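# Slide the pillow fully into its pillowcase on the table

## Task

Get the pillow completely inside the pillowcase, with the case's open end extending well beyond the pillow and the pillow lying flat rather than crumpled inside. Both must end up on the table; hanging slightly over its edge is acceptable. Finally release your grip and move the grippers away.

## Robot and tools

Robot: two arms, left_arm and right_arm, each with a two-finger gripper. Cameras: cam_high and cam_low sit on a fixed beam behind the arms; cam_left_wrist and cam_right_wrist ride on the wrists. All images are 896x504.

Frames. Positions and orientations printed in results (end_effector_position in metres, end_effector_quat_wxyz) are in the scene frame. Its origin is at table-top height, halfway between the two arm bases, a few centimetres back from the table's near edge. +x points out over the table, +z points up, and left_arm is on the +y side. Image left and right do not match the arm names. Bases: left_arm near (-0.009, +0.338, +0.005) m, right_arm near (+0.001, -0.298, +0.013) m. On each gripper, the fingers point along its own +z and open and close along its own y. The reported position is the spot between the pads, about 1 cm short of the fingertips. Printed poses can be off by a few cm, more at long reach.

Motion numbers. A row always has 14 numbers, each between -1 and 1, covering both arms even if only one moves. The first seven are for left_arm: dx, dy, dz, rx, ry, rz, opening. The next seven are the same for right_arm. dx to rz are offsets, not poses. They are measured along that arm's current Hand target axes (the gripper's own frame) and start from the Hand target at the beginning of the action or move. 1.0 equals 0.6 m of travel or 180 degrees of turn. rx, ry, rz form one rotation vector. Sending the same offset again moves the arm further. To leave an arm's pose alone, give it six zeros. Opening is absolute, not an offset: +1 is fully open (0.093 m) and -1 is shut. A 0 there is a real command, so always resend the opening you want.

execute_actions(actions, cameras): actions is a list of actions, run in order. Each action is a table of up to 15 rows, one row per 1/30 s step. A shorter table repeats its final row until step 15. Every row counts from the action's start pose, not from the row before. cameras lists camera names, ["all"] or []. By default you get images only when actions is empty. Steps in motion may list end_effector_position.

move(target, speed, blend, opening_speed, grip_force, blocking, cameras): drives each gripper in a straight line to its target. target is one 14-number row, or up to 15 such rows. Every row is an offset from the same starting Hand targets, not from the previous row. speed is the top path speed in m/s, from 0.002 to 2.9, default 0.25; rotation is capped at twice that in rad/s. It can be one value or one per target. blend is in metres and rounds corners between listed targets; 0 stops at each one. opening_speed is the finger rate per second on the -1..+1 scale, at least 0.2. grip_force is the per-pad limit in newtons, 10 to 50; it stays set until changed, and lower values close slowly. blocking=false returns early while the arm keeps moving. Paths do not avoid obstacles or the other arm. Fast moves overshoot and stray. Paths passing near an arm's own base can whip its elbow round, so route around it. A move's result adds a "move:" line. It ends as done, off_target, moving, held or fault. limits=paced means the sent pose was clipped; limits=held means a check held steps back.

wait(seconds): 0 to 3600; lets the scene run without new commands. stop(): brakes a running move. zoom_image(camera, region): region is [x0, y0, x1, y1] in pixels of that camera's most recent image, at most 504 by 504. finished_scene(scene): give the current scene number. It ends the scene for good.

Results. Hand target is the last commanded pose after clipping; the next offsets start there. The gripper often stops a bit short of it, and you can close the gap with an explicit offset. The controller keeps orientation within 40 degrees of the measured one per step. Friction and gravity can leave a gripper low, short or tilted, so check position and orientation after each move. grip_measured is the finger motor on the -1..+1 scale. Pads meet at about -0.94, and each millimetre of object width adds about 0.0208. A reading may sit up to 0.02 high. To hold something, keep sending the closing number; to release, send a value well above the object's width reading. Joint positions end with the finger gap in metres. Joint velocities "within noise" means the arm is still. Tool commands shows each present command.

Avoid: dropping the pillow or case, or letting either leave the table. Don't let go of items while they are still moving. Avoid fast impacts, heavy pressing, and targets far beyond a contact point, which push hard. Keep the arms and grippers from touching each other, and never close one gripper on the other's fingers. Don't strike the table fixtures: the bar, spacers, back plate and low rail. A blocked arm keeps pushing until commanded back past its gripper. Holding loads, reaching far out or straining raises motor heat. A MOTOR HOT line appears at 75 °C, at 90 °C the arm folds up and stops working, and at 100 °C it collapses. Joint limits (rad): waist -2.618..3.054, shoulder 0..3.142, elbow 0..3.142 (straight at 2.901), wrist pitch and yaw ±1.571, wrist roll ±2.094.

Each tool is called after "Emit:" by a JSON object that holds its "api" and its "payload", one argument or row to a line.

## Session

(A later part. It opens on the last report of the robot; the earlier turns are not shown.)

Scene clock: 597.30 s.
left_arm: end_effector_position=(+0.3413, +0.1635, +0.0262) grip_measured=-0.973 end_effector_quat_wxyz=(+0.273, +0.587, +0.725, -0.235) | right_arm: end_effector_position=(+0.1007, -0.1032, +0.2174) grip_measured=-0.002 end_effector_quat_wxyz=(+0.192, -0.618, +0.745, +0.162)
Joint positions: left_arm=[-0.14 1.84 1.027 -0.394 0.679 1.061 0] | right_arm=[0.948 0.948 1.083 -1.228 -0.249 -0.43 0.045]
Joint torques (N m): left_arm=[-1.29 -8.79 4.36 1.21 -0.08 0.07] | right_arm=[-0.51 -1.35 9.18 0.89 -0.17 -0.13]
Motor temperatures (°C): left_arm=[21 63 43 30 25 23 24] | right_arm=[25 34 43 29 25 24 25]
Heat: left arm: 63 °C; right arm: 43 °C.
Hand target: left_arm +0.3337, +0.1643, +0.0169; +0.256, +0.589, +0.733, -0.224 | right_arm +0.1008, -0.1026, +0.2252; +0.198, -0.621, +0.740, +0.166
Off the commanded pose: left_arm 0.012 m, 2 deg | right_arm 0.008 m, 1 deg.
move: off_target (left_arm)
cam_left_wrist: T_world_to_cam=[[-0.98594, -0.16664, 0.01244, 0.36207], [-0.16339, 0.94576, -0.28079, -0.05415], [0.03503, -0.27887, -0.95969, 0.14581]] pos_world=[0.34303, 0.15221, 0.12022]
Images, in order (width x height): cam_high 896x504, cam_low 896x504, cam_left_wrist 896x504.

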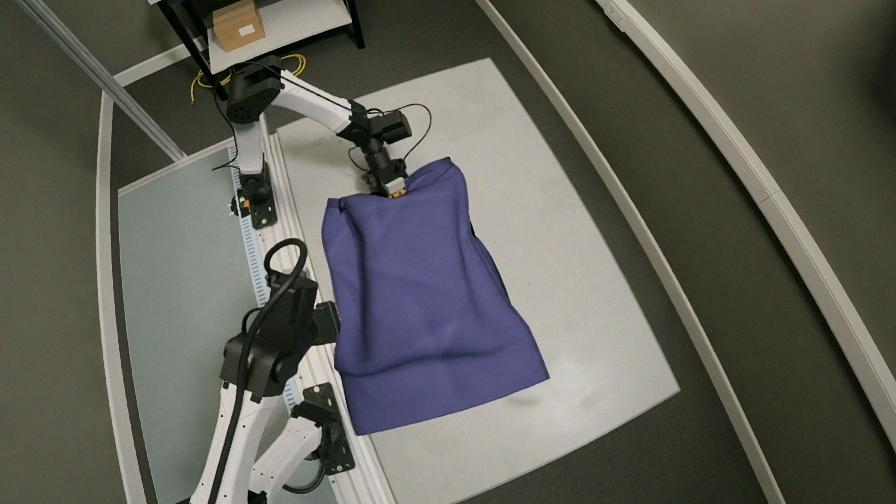

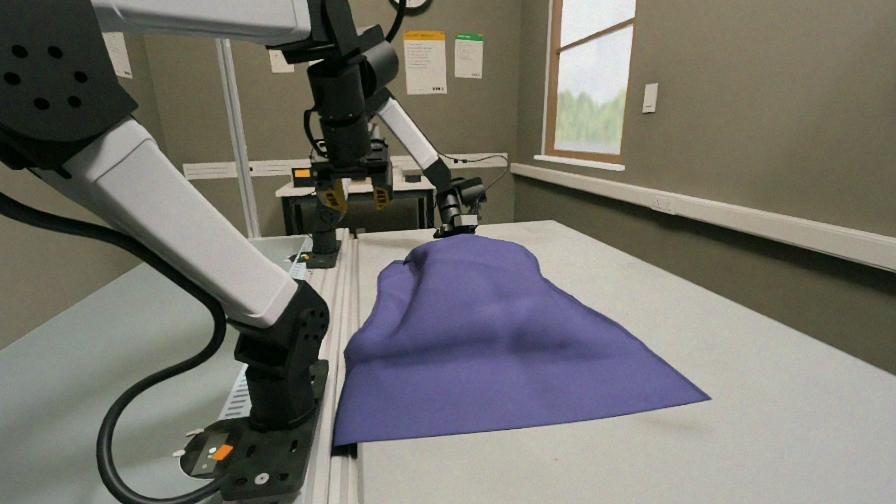

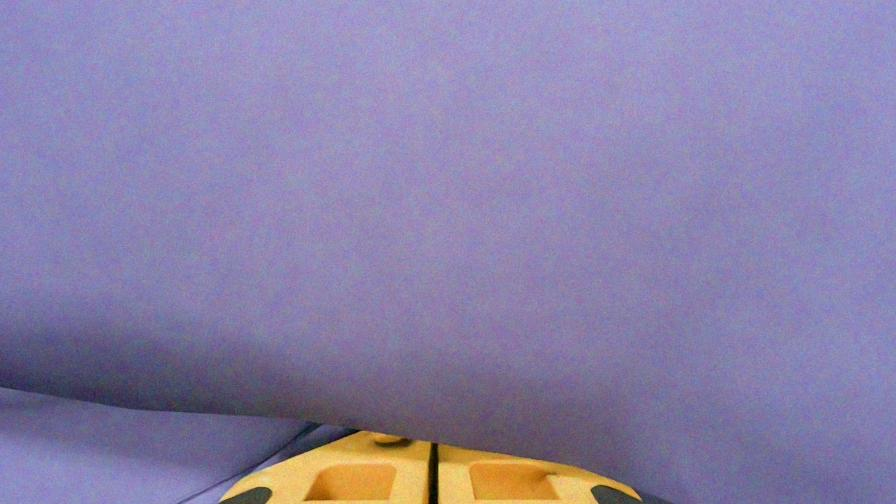

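Emit:
{"api": "move", "payload": {
  "target": [
    [0.005,0,-0.005,0,0,0,0.7, 0,0,0,0,0,0,0],
    [-0.16,0,0.1073,0,0,0,0.7, 0,0,0,0,0,0,0]
  ],
  "cameras": ["cam_left_wrist","cam_high","cam_low"],
  "speed": [0.1,0.1]
}}

Scene clock: 607.00 s.
left_arm: end_effector_position=(+0.3536, +0.0598, +0.0339) grip_measured=+0.697 end_effector_quat_wxyz=(+0.258, +0.591, +0.731, -0.225) | right_arm: end_effector_position=(+0.1007, -0.1032, +0.2174) grip_measured=-0.002 end_effector_quat_wxyz=(+0.192, -0.618, +0.745, +0.162)
Joint positions: left_arm=[-0.419 1.949 1.22 -0.332 0.532 0.768 0.079] | right_arm=[0.948 0.948 1.083 -1.228 -0.249 -0.43 0.045]
Joint torques (N m): left_arm=[-1.21 -7.46 9.89 1.58 0.09 -0.06] | right_arm=[-0.53 -1.28 9.13 0.89 -0.18 -0.12]
Motor temperatures (°C): left_arm=[21 61 42 30 25 23 24] | right_arm=[25 34 44 29 25 24 25]
Heat: left arm: 61 °C; right arm: 44 °C.
Hand target: left_arm +0.3577, +0.0518, +0.0288; +0.256, +0.589, +0.733, -0.224 | right_arm +0.1008, -0.1026, +0.2252; +0.198, -0.621, +0.740, +0.166
Off the commanded pose: left_arm 0.010 m, 0 deg | right_arm 0.008 m, 1 deg.
move: done
cam_left_wrist: T_world_to_cam=[[-0.98581, -0.16685, 0.01851, 0.35655], [-0.16626, 0.95511, -0.24521, 0.04733], [0.02324, -0.2448, -0.96929, 0.12637]] pos_world=[0.35642, 0.04522, 0.1275]
Images, in order (width x height): cam_high 896x504, cam_low 896x504, cam_left_wrist 896x504.

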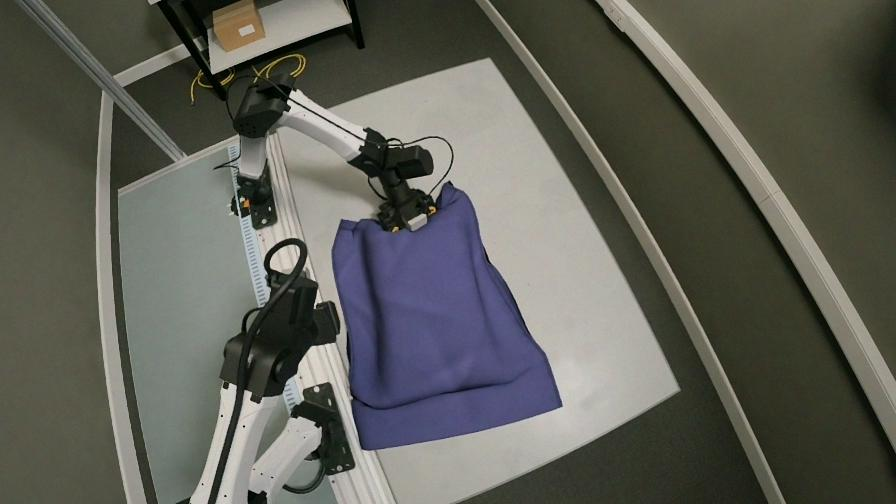

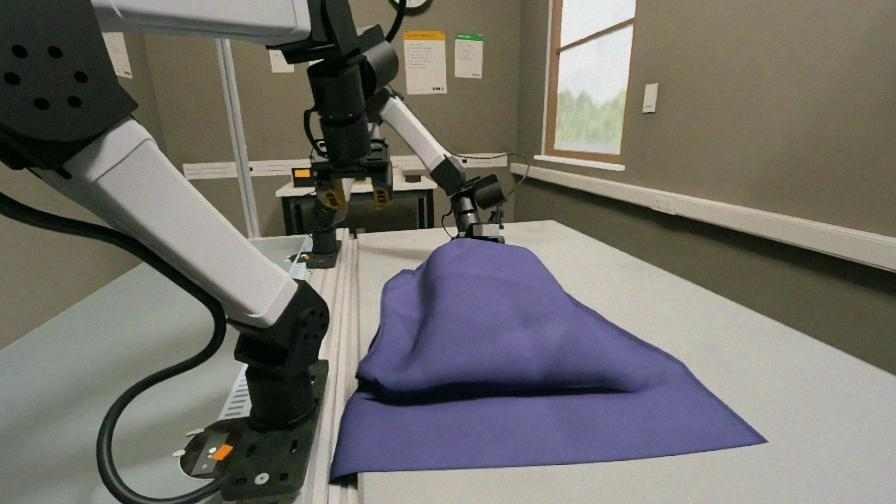

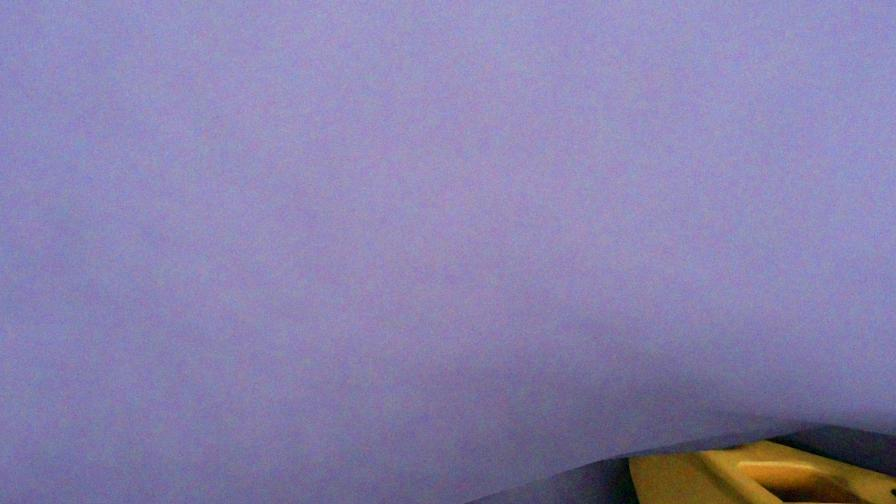

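Emit:
{"api": "move", "payload": {
  "target": [0,0,0,0,0,0,0.7, -0.2792,-0.081,0.4018,0,0,0,0],
  "cameras": ["cam_right_wrist"],
  "speed": 0.35
}}

Scene clock: 620.07 s.
left_arm: end_effector_position=(+0.3536, +0.0598, +0.0339) grip_measured=+0.697 end_effector_quat_wxyz=(+0.258, +0.591, +0.731, -0.225) | right_arm: end_effector_position=(+0.1915, +0.1410, +0.0982) grip_measured=-0.002 end_effector_quat_wxyz=(+0.189, -0.626, +0.739, +0.165)
Joint positions: left_arm=[-0.419 1.949 1.22 -0.332 0.532 0.767 0.079] | right_arm=[1.159 1.927 1.47 -0.604 -0.161 -0.26 0.045]
Joint torques (N m): left_arm=[-1.21 -7.46 9.88 1.58 0.09 -0.01] | right_arm=[0.58 -8.76 9.76 1.16 0.08 0.14]
Motor temperatures (°C): left_arm=[21 60 43 31 24 23 24] | right_arm=[25 33 44 29 25 24 25]
Heat: left arm: 60 °C; right arm: 44 °C.
Hand target: left_arm +0.3577, +0.0518, +0.0288; +0.256, +0.589, +0.733, -0.224 | right_arm +0.1949, +0.1504, +0.1000; +0.198, -0.621, +0.740, +0.166
Off the commanded pose: left_arm 0.010 m, 0 deg | right_arm 0.010 m, 1 deg.
move: done
cam_right_wrist: T_world_to_cam=[[0.98366, -0.17975, -0.01016, -0.1609], [-0.17999, -0.98065, -0.07701, 0.22186], [0.00388, 0.07758, -0.99698, 0.1694]] pos_world=[0.19755, 0.1755, 0.18434]

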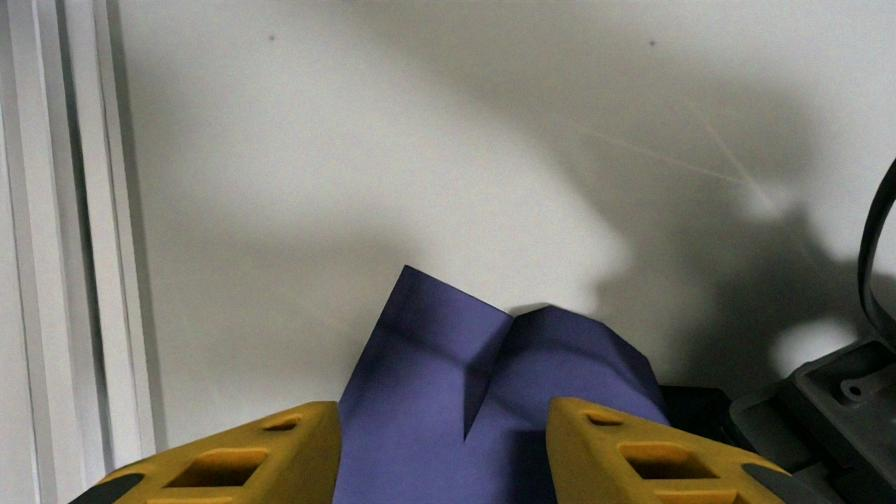

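Emit:
{"api": "move", "payload": {
  "target": [
    [0,0,0,0,0,0,0.7, 0.0657,0.0422,0.1315,0.0556,0,0.0962,0],
    [0,0,0,0,0,0,0.7, 0.0657,0.0422,0.1315,0.0556,0,0.0962,-1],
    [0,0,0,0,0,0,0.7, -0.0633,0.074,0.1522,0.0556,0,0.0962,-1]
  ],
  "cameras": ["cam_high","cam_low","cam_right_wrist"],
  "speed": [0.2,0.2,0.12]
}}

Scene clock: 646.10 s.
left_arm: end_effector_position=(+0.3536, +0.0598, +0.0339) grip_measured=+0.697 end_effector_quat_wxyz=(+0.258, +0.591, +0.731, -0.225) | right_arm: end_effector_position=(+0.1649, +0.2326, +0.0447) grip_measured=-0.986 end_effector_quat_wxyz=(+0.226, -0.487, +0.832, +0.135)
Joint positions: left_arm=[-0.419 1.949 1.22 -0.332 0.532 0.767 0.079] | right_arm=[1.361 2.249 1.739 -0.515 0.115 0.216 0]
Joint torques (N m): left_arm=[-1.21 -7.45 9.88 1.58 0.09 -0.01] | right_arm=[0.44 -10.95 9.61 0.98 0.23 0.13]
Motor temperatures (°C): left_arm=[21 59 44 31 24 24 24] | right_arm=[25 38 46 30 25 24 25]
Heat: left arm: 59 °C; right arm: 46 °C.
Hand target: left_arm +0.3577, +0.0518, +0.0288; +0.256, +0.589, +0.733, -0.224 | right_arm +0.1649, +0.2354, +0.0398; +0.224, -0.483, +0.837, +0.129
Off the commanded pose: left_arm 0.010 m, 0 deg | right_arm 0.006 m, 1 deg.
move: done
cam_right_wrist: T_world_to_cam=[[0.86405, -0.50334, -0.00798, -0.02396], [-0.50136, -0.85902, -0.10357, 0.32872], [0.04528, 0.09349, -0.99459, 0.09846]] pos_world=[0.18106, 0.26111, 0.13178]

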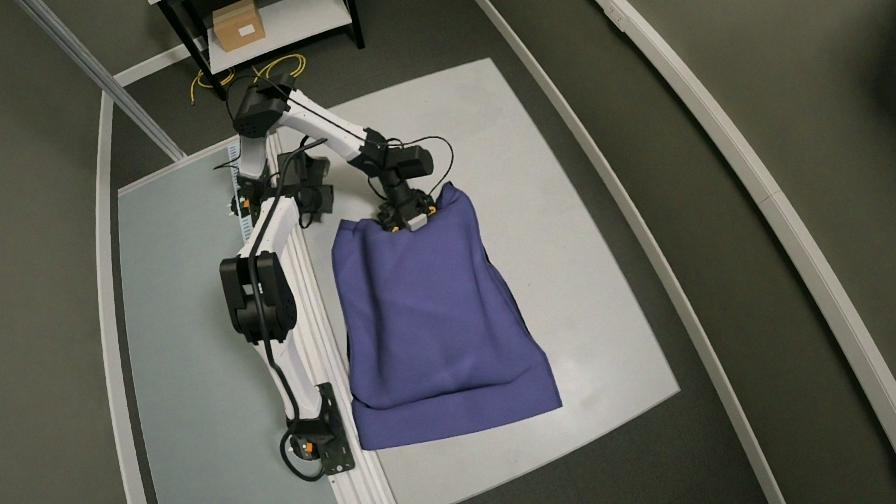

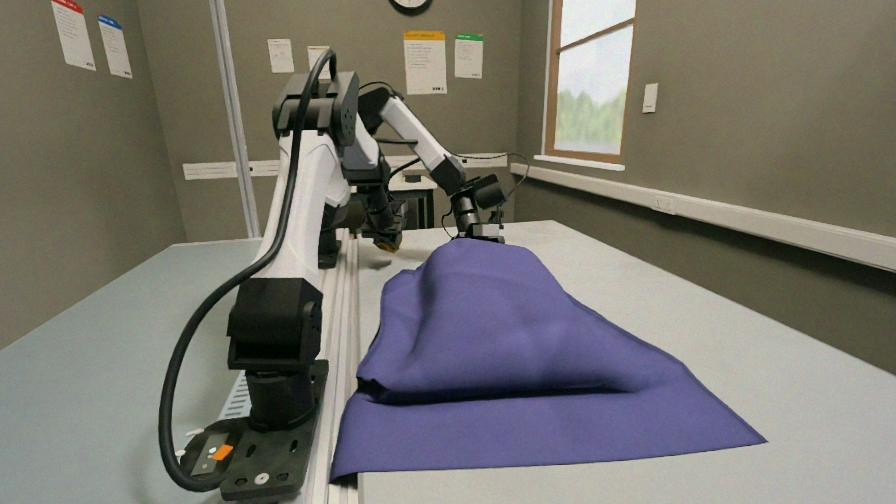

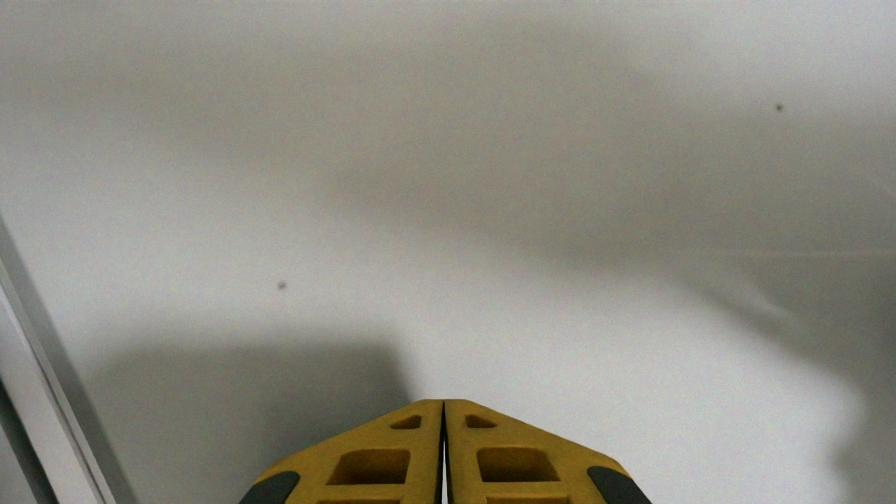

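Emit:
{"api": "move", "payload": {
  "target": [
    [0,0,0,0,0,0,0.7, 0.0733,-0.0867,-0.1,0,0,0,0],
    [0,0,0,0,0,0,0.7, 0.1292,-0.0867,-0.0035,0,0,0,0],
    [0,0,0,0,0,0,0.7, 0.1292,-0.0867,-0.0035,0,0,0,-1],
    [0,0,0,0,0,0,0.7, 0.1092,-0.0867,-0.0358,0,0,0,-1]
  ],
  "cameras": ["cam_right_wrist"],
  "speed": 0.2
}}

Scene clock: 660.13 s.
left_arm: end_effector_position=(+0.3536, +0.0598, +0.0339) grip_measured=+0.697 end_effector_quat_wxyz=(+0.258, +0.591, +0.731, -0.225) | right_arm: end_effector_position=(+0.1755, +0.1523, +0.0169) grip_measured=-0.986 end_effector_quat_wxyz=(+0.228, -0.478, +0.838, +0.130)
Joint positions: left_arm=[-0.419 1.949 1.22 -0.332 0.532 0.767 0.079] | right_arm=[1.289 2.037 1.269 -0.255 0.094 0.174 0]
Joint torques (N m): left_arm=[-1.22 -7.46 9.89 1.58 0.09 0] | right_arm=[-0.35 -12.21 8.03 0.73 0.03 -0.14]
Motor temperatures (°C): left_arm=[21 58 45 32 24 24 24] | right_arm=[25 42 46 29 25 24 25]
Heat: left arm: 58 °C; right arm: 46 °C.
Hand target: left_arm +0.3577, +0.0518, +0.0288; +0.256, +0.589, +0.733, -0.224 | right_arm +0.1761, +0.1510, +0.0257; +0.224, -0.483, +0.837, +0.129
Off the commanded pose: left_arm 0.010 m, 0 deg | right_arm 0.009 m, 1 deg.
move: done; target 3's new opening was sent with right_arm's hand 0.014 m and 1 deg from that target
cam_right_wrist: T_world_to_cam=[[0.8511, -0.525, -0.00338, -0.06828], [-0.52256, -0.84649, -0.10189, 0.26393], [0.05063, 0.08849, -0.99479, 0.07762]] pos_world=[0.19211, 0.1807, 0.10387]

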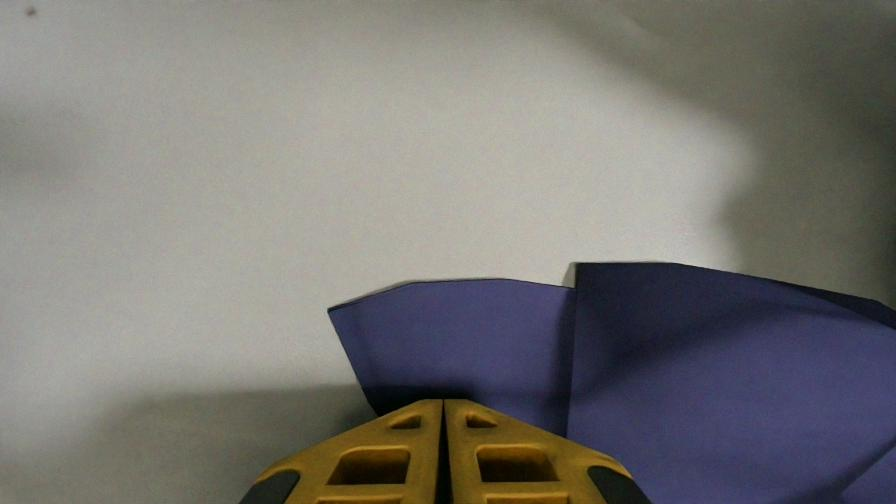

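Emit:
{"api": "move", "payload": {
  "target": [
    [0,0,0,0,0,0,0.7, -0.025,0.0333,-0.0433,0,0,0,0],
    [0,0,0,0,0,0,0.7, 0.02,0.0333,0.0347,0,0,0,0],
    [0,0,0,0,0,0,0.7, 0.02,0.0333,0.0347,0,0,0,-1],
    [0,0,0,0,0,0,0.7, 0,0.0333,0,0,0,0,-1]
  ],
  "cameras": ["cam_right_wrist"],
  "speed": 0.2
}}

Scene clock: 671.67 s.
left_arm: end_effector_position=(+0.3536, +0.0598, +0.0339) grip_measured=+0.697 end_effector_quat_wxyz=(+0.258, +0.590, +0.731, -0.226) | right_arm: end_effector_position=(+0.1608, +0.1612, +0.0167) grip_measured=-0.986 end_effector_quat_wxyz=(+0.227, -0.486, +0.834, +0.130)
Joint positions: left_arm=[-0.419 1.949 1.22 -0.332 0.532 0.765 0.079] | right_arm=[1.329 2.05 1.292 -0.27 0.109 0.189 0]
Joint torques (N m): left_arm=[-1.22 -7.46 9.89 1.58 0.09 0.01] | right_arm=[0.35 -12.25 8.09 0.74 0.11 0.1]
Motor temperatures (°C): left_arm=[21 57 45 32 24 24 24] | right_arm=[25 46 46 29 25 24 26]
Heat: left arm: 57 °C; right arm: 46 °C.
Hand target: left_arm +0.3577, +0.0518, +0.0288; +0.256, +0.589, +0.733, -0.224 | right_arm +0.1588, +0.1610, +0.0258; +0.224, -0.483, +0.837, +0.129
Off the commanded pose: left_arm 0.010 m, 0 deg | right_arm 0.009 m, 1 deg.
move: done; target 3's new opening was sent with right_arm's hand 0.015 m and 1 deg from that target
cam_right_wrist: T_world_to_cam=[[0.86121, -0.50825, 0.00155, -0.05538], [-0.5056, -0.85702, -0.0994, 0.26271], [0.05185, 0.08482, -0.99505, 0.07785]] pos_world=[0.17648, 0.19039, 0.10367]

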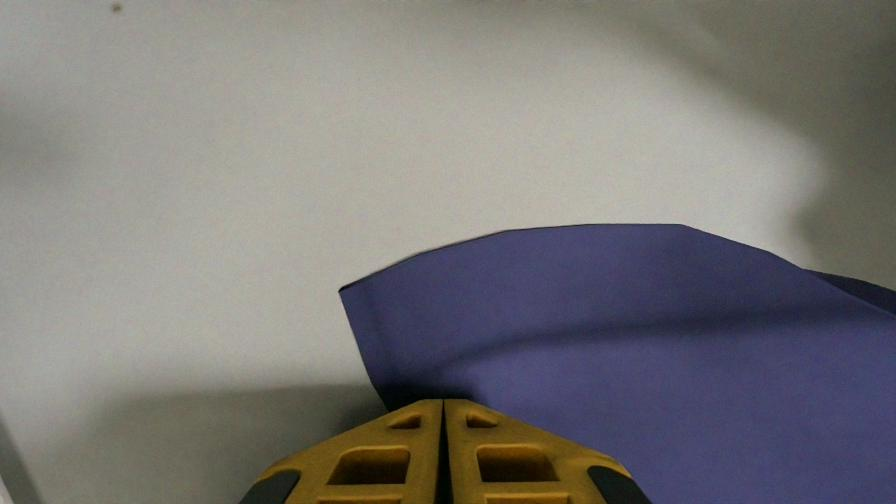

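Emit:
{"api": "move", "payload": {
  "target": [
    [0,0,0,0,0,0,0.7, -0.025,0.02,-0.0433,0,0,0,0],
    [0,0,0,0,0,0,0.7, 0.0317,0.02,0.0548,0,0,0,0],
    [0,0,0,0,0,0,0.7, 0.0317,0.02,0.0548,0,0,0,-1],
    [0,0,0,0,0,0,0.7, 0,0.02,0,0,0,0,-1]
  ],
  "cameras": ["cam_right_wrist"],
  "speed": 0.15
}}

Scene clock: 685.03 s.
left_arm: end_effector_position=(+0.3536, +0.0598, +0.0339) grip_measured=+0.697 end_effector_quat_wxyz=(+0.258, +0.590, +0.731, -0.226) | right_arm: end_effector_position=(+0.1573, +0.1701, +0.0163) grip_measured=-0.986 end_effector_quat_wxyz=(+0.239, -0.480, +0.834, +0.127)
Joint positions: left_arm=[-0.419 1.949 1.22 -0.332 0.532 0.765 0.079] | right_arm=[1.353 2.071 1.314 -0.259 0.144 0.215 0]
Joint torques (N m): left_arm=[-1.21 -7.46 9.87 1.58 0.09 0.01] | right_arm=[0.72 -13.31 7.56 0.59 -0.05 0.12]
Motor temperatures (°C): left_arm=[21 57 46 32 24 24 24] | right_arm=[25 48 46 28 25 24 26]
Heat: left arm: 57 °C; right arm: 48 °C.
Hand target: left_arm +0.3577, +0.0518, +0.0288; +0.256, +0.589, +0.733, -0.224 | right_arm +0.1484, +0.1670, +0.0257; +0.224, -0.483, +0.837, +0.129
Off the commanded pose: left_arm 0.010 m, 0 deg | right_arm 0.013 m, 2 deg.
move: off_target (right_arm); target 3's new opening was sent with right_arm's hand 0.029 m and 3 deg from that target
cam_right_wrist: T_world_to_cam=[[0.85311, -0.52154, 0.01427, -0.04455], [-0.5165, -0.84809, -0.11821, 0.26903], [0.07375, 0.09347, -0.99289, 0.07186]] pos_world=[0.17166, 0.19821, 0.10379]

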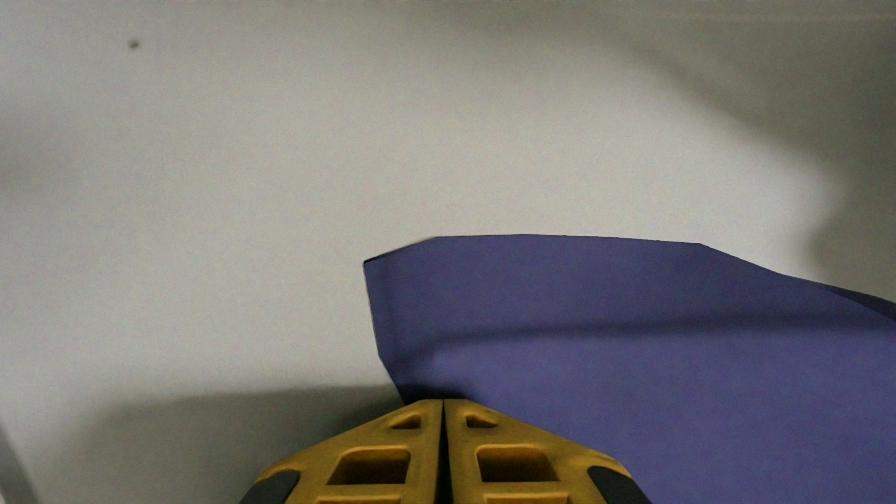

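Emit:
{"api": "move", "payload": {
  "target": [
    [0,0,0,0,0,0,0.7, -0.0833,0,-0.1443,0,0,0,-1],
    [0.307,0,-0.256,0,0,0,0.7, 0.061,0,-0.2876,0,0,0,-1],
    [0.2,0.05,-0.42,0,0,0,0.7, 0.061,0,-0.2876,0,0,0,-1]
  ],
  "cameras": ["cam_high","cam_low","cam_left_wrist"],
  "speed": 0.2
}}

Emit:
{"api": "zoom_image", "payload": {
  "camera": "cam_high",
  "region": [300, 130, 600, 470]
}}

Scene clock: 700.33 s.
left_arm: end_effector_position=(+0.3363, +0.3019, +0.1452) grip_measured=+0.698 end_effector_quat_wxyz=(+0.264, +0.589, +0.730, -0.224) | right_arm: end_effector_position=(+0.0909, +0.0707, +0.1495) grip_measured=-0.986 end_effector_quat_wxyz=(+0.218, -0.489, +0.835, +0.127)
Joint positions: left_arm=[0.283 1.754 1.448 -1.259 0.728 1.606 0.079] | right_arm=[1.459 1.519 1.195 -0.737 0.165 0.304 0]
Joint torques (N m): left_arm=[0.95 -6.52 9.94 0.18 0.21 0.26] | right_arm=[0.55 -9.47 6.53 0.9 0.26 0.15]
Motor temperatures (°C): left_arm=[21 56 46 32 24 24 24] | right_arm=[25 52 45 28 25 24 26]
Heat: left arm: 56 °C; right arm: 52 °C.
Hand target: left_arm +0.3378, +0.3066, +0.1449; +0.256, +0.589, +0.733, -0.224 | right_arm +0.0893, +0.0650, +0.1570; +0.224, -0.483, +0.837, +0.129
Off the commanded pose: left_arm 0.005 m, 1 deg | right_arm 0.009 m, 1 deg.
move: done
cam_left_wrist: T_world_to_cam=[[-0.98493, -0.17274, 0.00889, 0.38065], [-0.16934, 0.95252, -0.25302, -0.15654], [0.03524, -0.25072, -0.96742, 0.29137]] pos_world=[0.33813, 0.28791, 0.23889]

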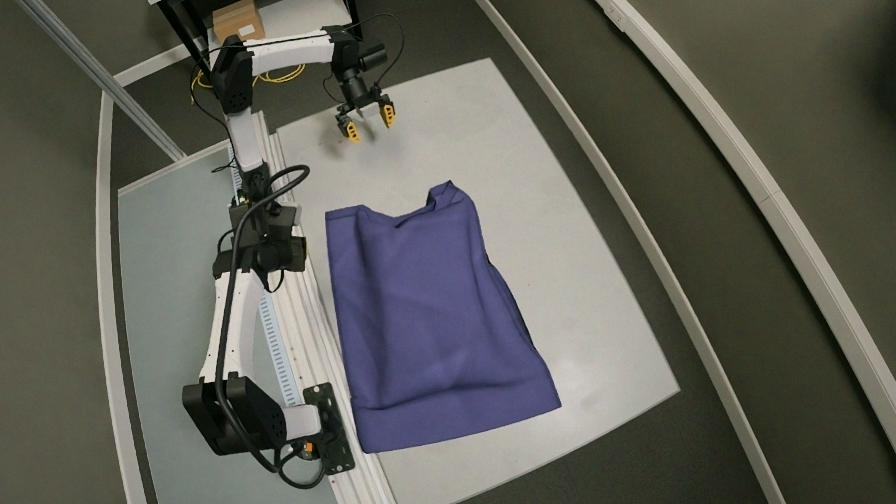

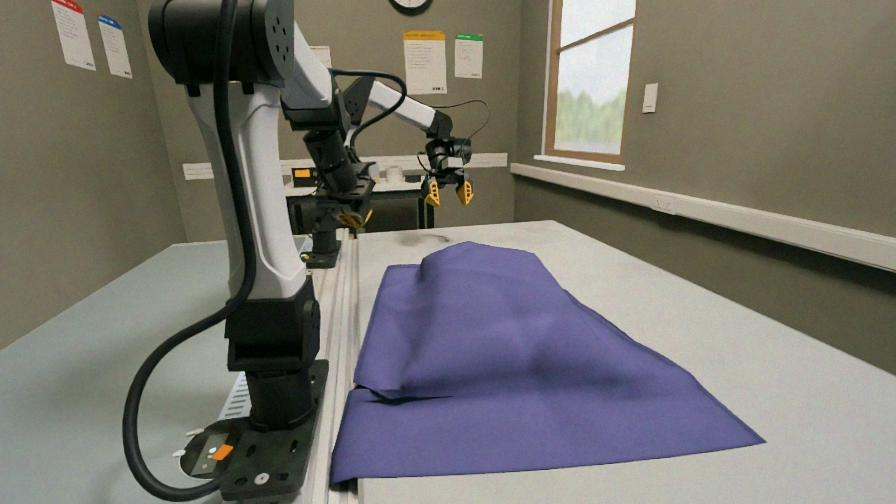

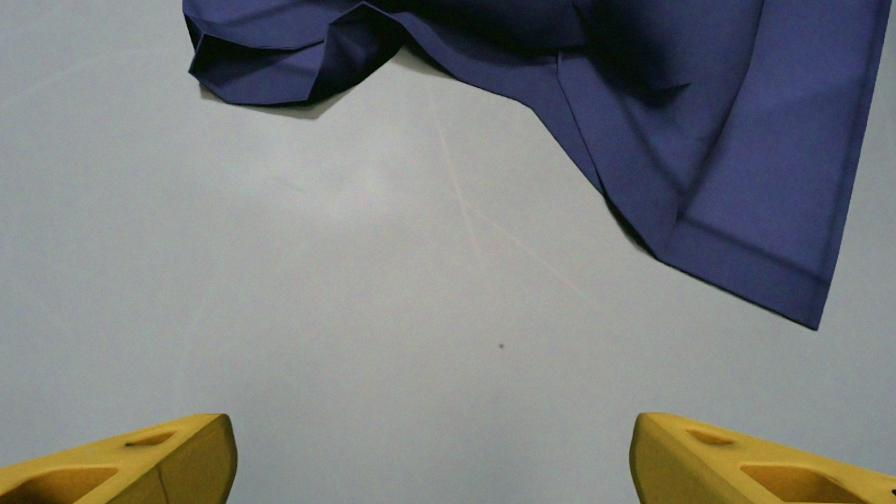

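Scaled by 1.482 from the camera's image (finer frame: 1280x720).

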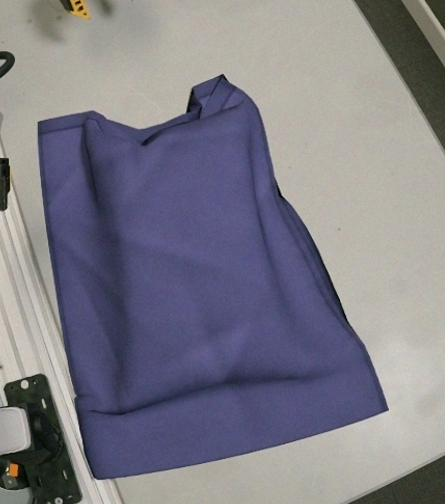

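Emit:
{"api": "move", "payload": {
  "target": [-0.1848,0.2083,0.2732,-0.14,0.025,-0.168,0.3, -0.171,0.0127,0.2277,-0.042,0,-0.072,0.15],
  "cameras": ["cam_left_wrist","cam_right_wrist"],
  "speed": 0.3
}}

Scene clock: 730.47 s.
left_arm: end_effector_position=(+0.4914, +0.1488, +0.0868) grip_measured=+0.302 end_effector_quat_wxyz=(+0.280, +0.321, +0.899, -0.101) | right_arm: end_effector_position=(+0.1583, +0.2016, +0.0922) grip_measured=+0.148 end_effector_quat_wxyz=(+0.209, -0.583, +0.769, +0.158)
Joint positions: left_arm=[-0.246 2.056 1.638 -0.537 0.217 0.33 0.06] | right_arm=[1.312 2.068 1.64 -0.588 -0.026 -0.033 0.052]
Joint torques (N m): left_arm=[-0.34 -10.06 11.34 1.66 -0.08 0.06] | right_arm=[-0.43 -9.96 9.76 1 -0.03 -0.12]
Motor temperatures (°C): left_arm=[21 54 50 30 24 24 24] | right_arm=[25 46 43 29 25 24 26]
Heat: left arm: 54 °C; right arm: 46 °C.
Hand target: left_arm +0.4977, +0.1461, +0.0866; +0.282, +0.318, +0.900, -0.096 | right_arm +0.1614, +0.2048, +0.0900; +0.205, -0.588, +0.767, +0.158
Off the commanded pose: left_arm 0.007 m, 1 deg | right_arm 0.005 m, 1 deg.
move: done
cam_left_wrist: T_world_to_cam=[[-0.66016, -0.75113, -0.0016, 0.43502], [-0.7423, 0.65272, -0.15147, 0.31821], [0.11482, -0.09881, -0.98846, 0.1312]] pos_world=[0.50832, 0.13202, 0.17858]
cam_right_wrist: T_world_to_cam=[[0.958, -0.28674, -0.00365, -0.09246], [-0.28563, -0.95302, -0.10086, 0.28822], [0.02544, 0.09767, -0.99489, 0.15121]] pos_world=[0.16706, 0.23339, 0.17917]

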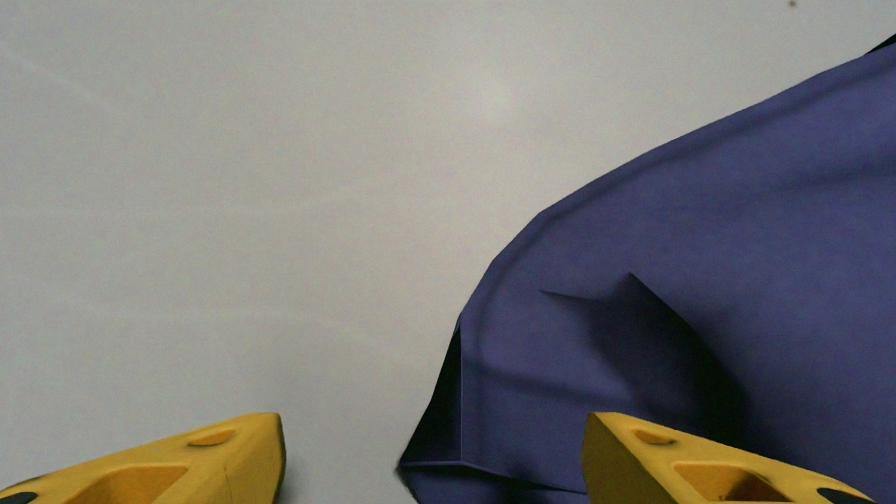

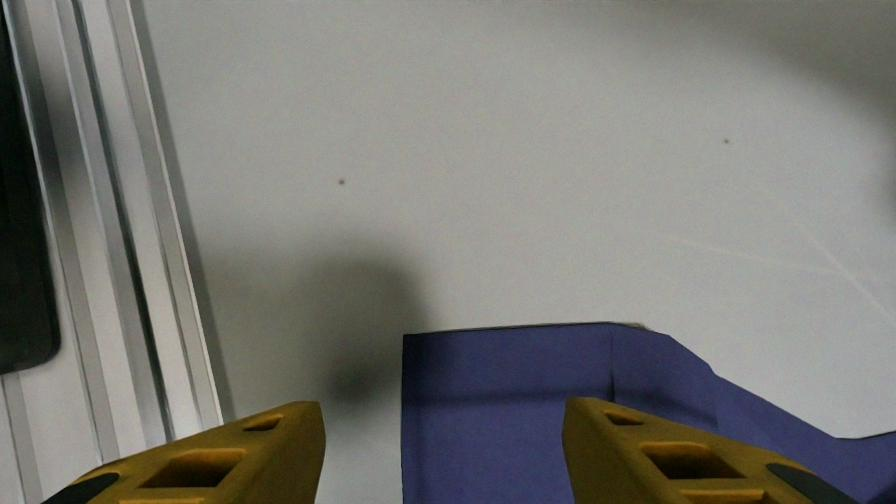

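Emit:
{"api": "move", "payload": {
  "target": [
    [0.0752,-0.002,0.104,0,0,0,0.3, 0.0692,0.0167,0.1198,0,0,0,0.15],
    [0.0752,-0.002,0.104,0,0,0,-1, 0.0692,0.0167,0.1198,0,0,0,-1],
    [0.0978,0.1195,-0.013,0,0,0,-1, -0.0337,0.0372,0.0772,0,0,0,-1]
  ],
  "cameras": ["all"],
  "speed": [0.2,0.2,0.12]
}}

Scene clock: 753.03 s.
left_arm: end_effector_position=(+0.4960, +0.2272, +0.0356) grip_measured=-0.969 end_effector_quat_wxyz=(+0.265, +0.317, +0.904, -0.109) | right_arm: end_effector_position=(+0.1512, +0.2461, +0.0640) grip_measured=-0.983 end_effector_quat_wxyz=(+0.208, -0.592, +0.762, +0.161)
Joint positions: left_arm=[-0.062 2.104 1.521 -0.446 0.329 0.481 0] | right_arm=[1.351 2.255 1.827 -0.586 -0.017 -0.019 0]
Joint torques (N m): left_arm=[1.43 -15.19 10.04 1.29 -0.02 0.31] | right_arm=[0.49 -11.14 9.78 1.01 0.14 0.15]
Motor temperatures (°C): left_arm=[21 61 53 32 24 23 24] | right_arm=[25 46 46 28 25 24 26]
Heat: left arm: 61 °C; right arm: 46 °C.
Hand target: left_arm +0.5017, +0.2351, +0.0600; +0.282, +0.318, +0.900, -0.096 | right_arm +0.1504, +0.2498, +0.0599; +0.205, -0.588, +0.767, +0.158
Off the commanded pose: left_arm 0.026 m, 2 deg | right_arm 0.006 m, 1 deg.
move: off_target (left_arm); target 2's new opening was sent with left_arm's hand 0.028 m and 3 deg from that target
cam_left_wrist: T_world_to_cam=[[-0.65828, -0.75228, 0.02713, 0.49512], [-0.74853, 0.65033, -0.12953, 0.26545], [0.0798, -0.10558, -0.9912, 0.10679]] pos_world=[0.51611, 0.21111, 0.1268]
cam_right_wrist: T_world_to_cam=[[0.96432, -0.2647, -0.0039, -0.0793], [-0.26369, -0.95912, -0.10273, 0.324], [0.02345, 0.1001, -0.9947, 0.11863]] pos_world=[0.15912, 0.27789, 0.15097]

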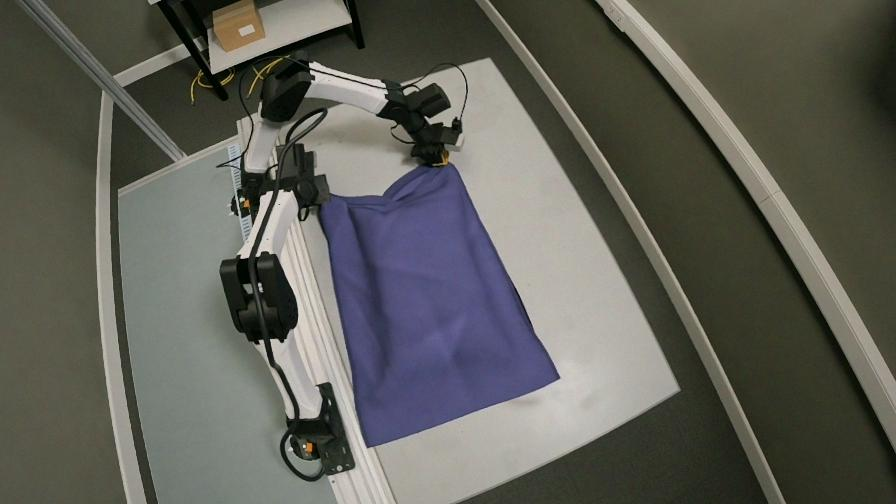

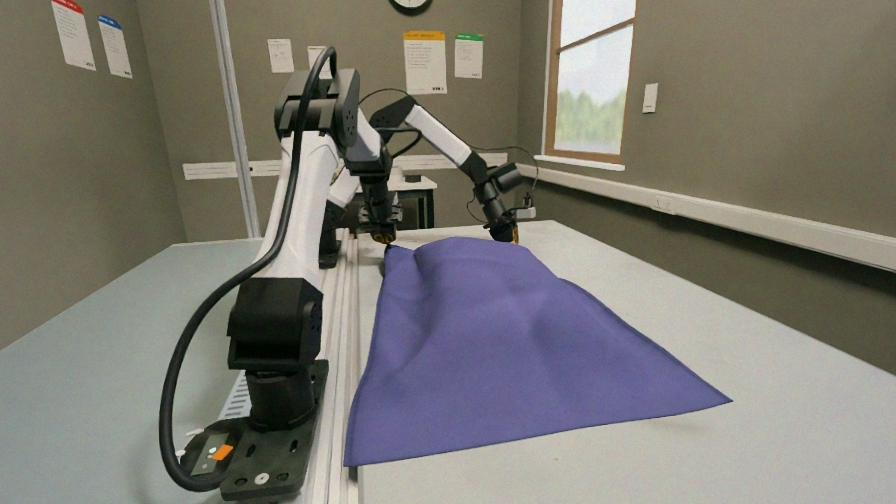

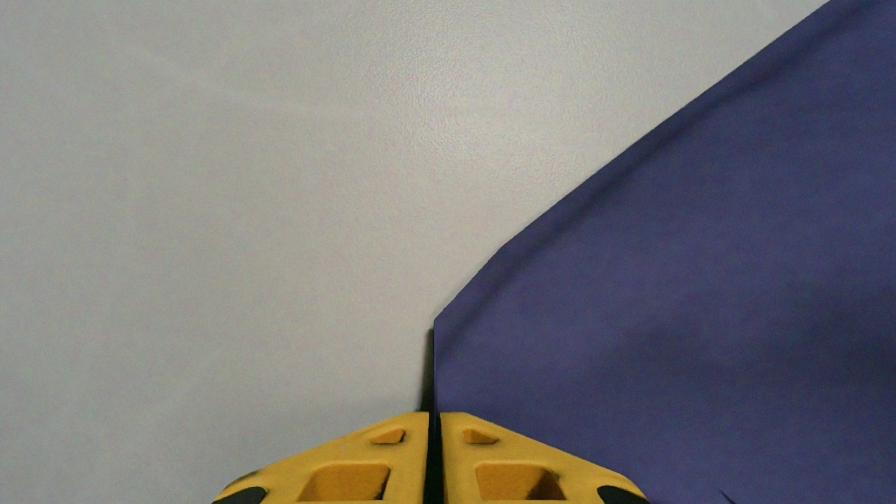

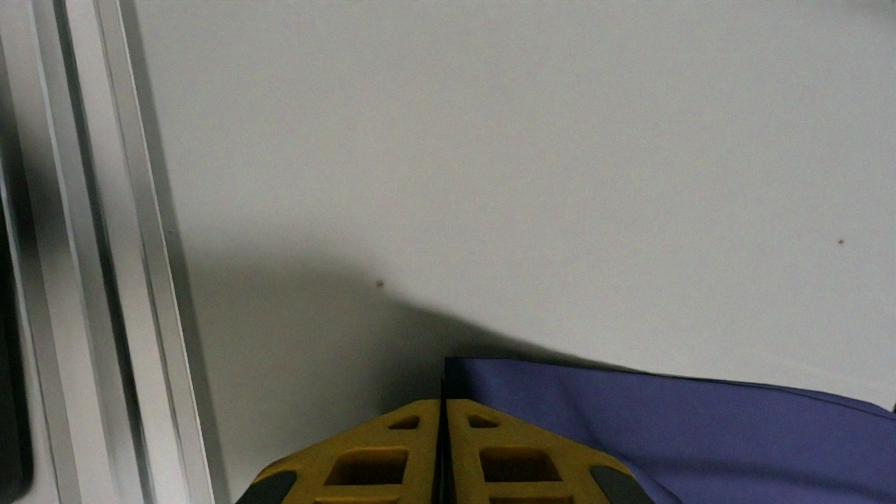

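Emit:
{"api": "move", "payload": {
  "target": [-0.0173,0.0655,0.0525,0,0,0,-1, 0.025,0,0.0433,0,0,0,-1],
  "cameras": ["cam_high","cam_right_wrist"],
  "speed": 0.12
}}

Emit:
{"api": "zoom_image", "payload": {
  "camera": "cam_high",
  "region": [280, 130, 600, 470]
}}

Scene clock: 762.97 s.
left_arm: end_effector_position=(+0.5377, +0.2379, +0.0428) grip_measured=-0.969 end_effector_quat_wxyz=(+0.280, +0.320, +0.898, -0.111) | right_arm: end_effector_position=(+0.1519, +0.2481, +0.0416) grip_measured=-0.983 end_effector_quat_wxyz=(+0.207, -0.592, +0.762, +0.161)
Joint positions: left_arm=[-0.025 2.232 1.748 -0.526 0.36 0.515 0] | right_arm=[1.351 2.289 1.795 -0.522 -0.017 -0.018 0]
Joint torques (N m): left_arm=[1.72 -11.03 11.52 1.52 -0.09 0.3] | right_arm=[0.49 -11.4 6.86 1.3 0.12 0.14]
Motor temperatures (°C): left_arm=[21 63 53 31 24 24 24] | right_arm=[25 48 46 28 25 24 26]
Heat: left arm: 63 °C; right arm: 48 °C.
Hand target: left_arm +0.5471, +0.2493, +0.0403; +0.282, +0.318, +0.900, -0.096 | right_arm +0.1504, +0.2499, +0.0299; +0.205, -0.588, +0.767, +0.158
Off the commanded pose: left_arm 0.015 m, 2 deg | right_arm 0.012 m, 1 deg.
move: off_target (left_arm, right_arm)
cam_right_wrist: T_world_to_cam=[[0.96423, -0.26504, -0.00403, -0.07932], [-0.2641, -0.95925, -0.10043, 0.32389], [0.02275, 0.0979, -0.99494, 0.09685]] pos_world=[0.15982, 0.28019, 0.12857]

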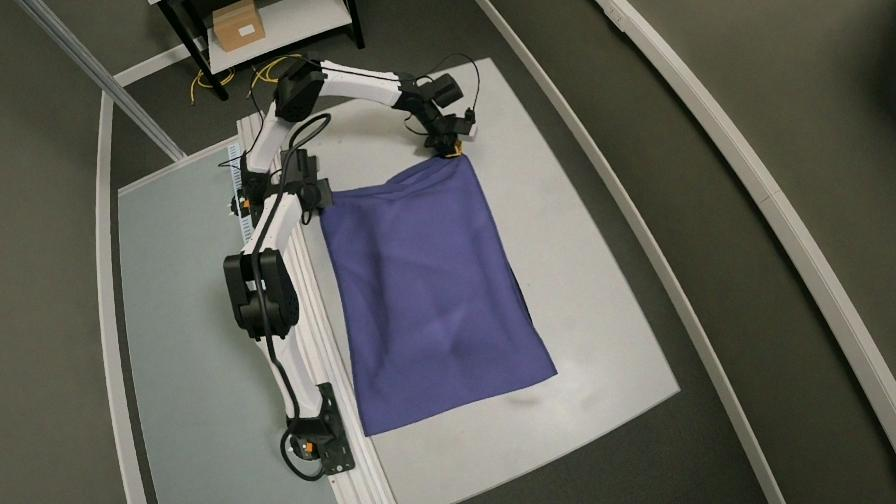

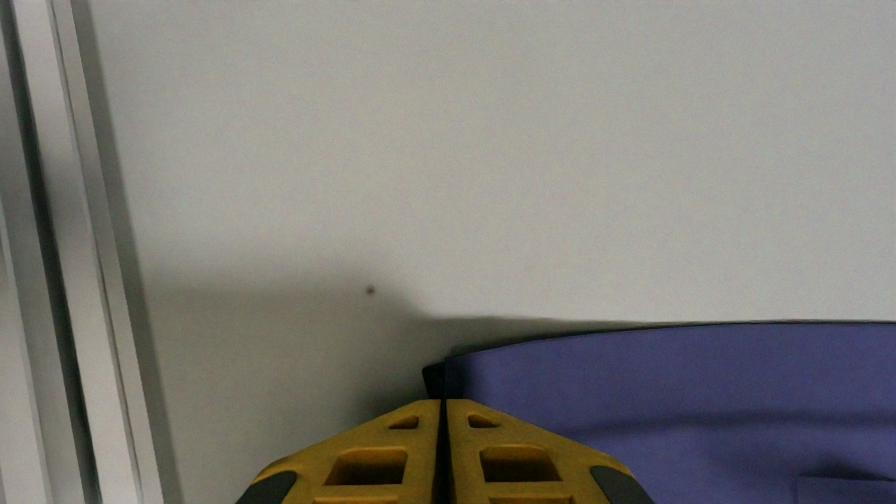

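Scaled by 1.482 from the camera's image (finer frame: 1280x720).

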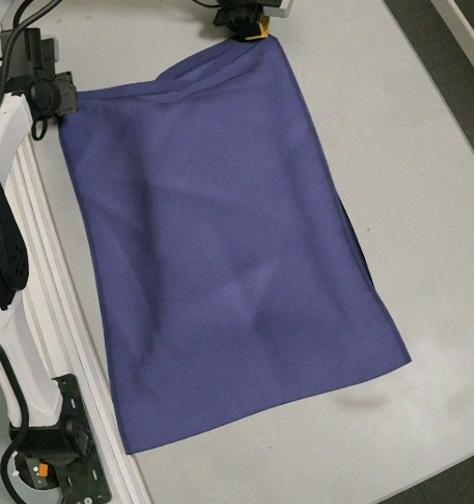

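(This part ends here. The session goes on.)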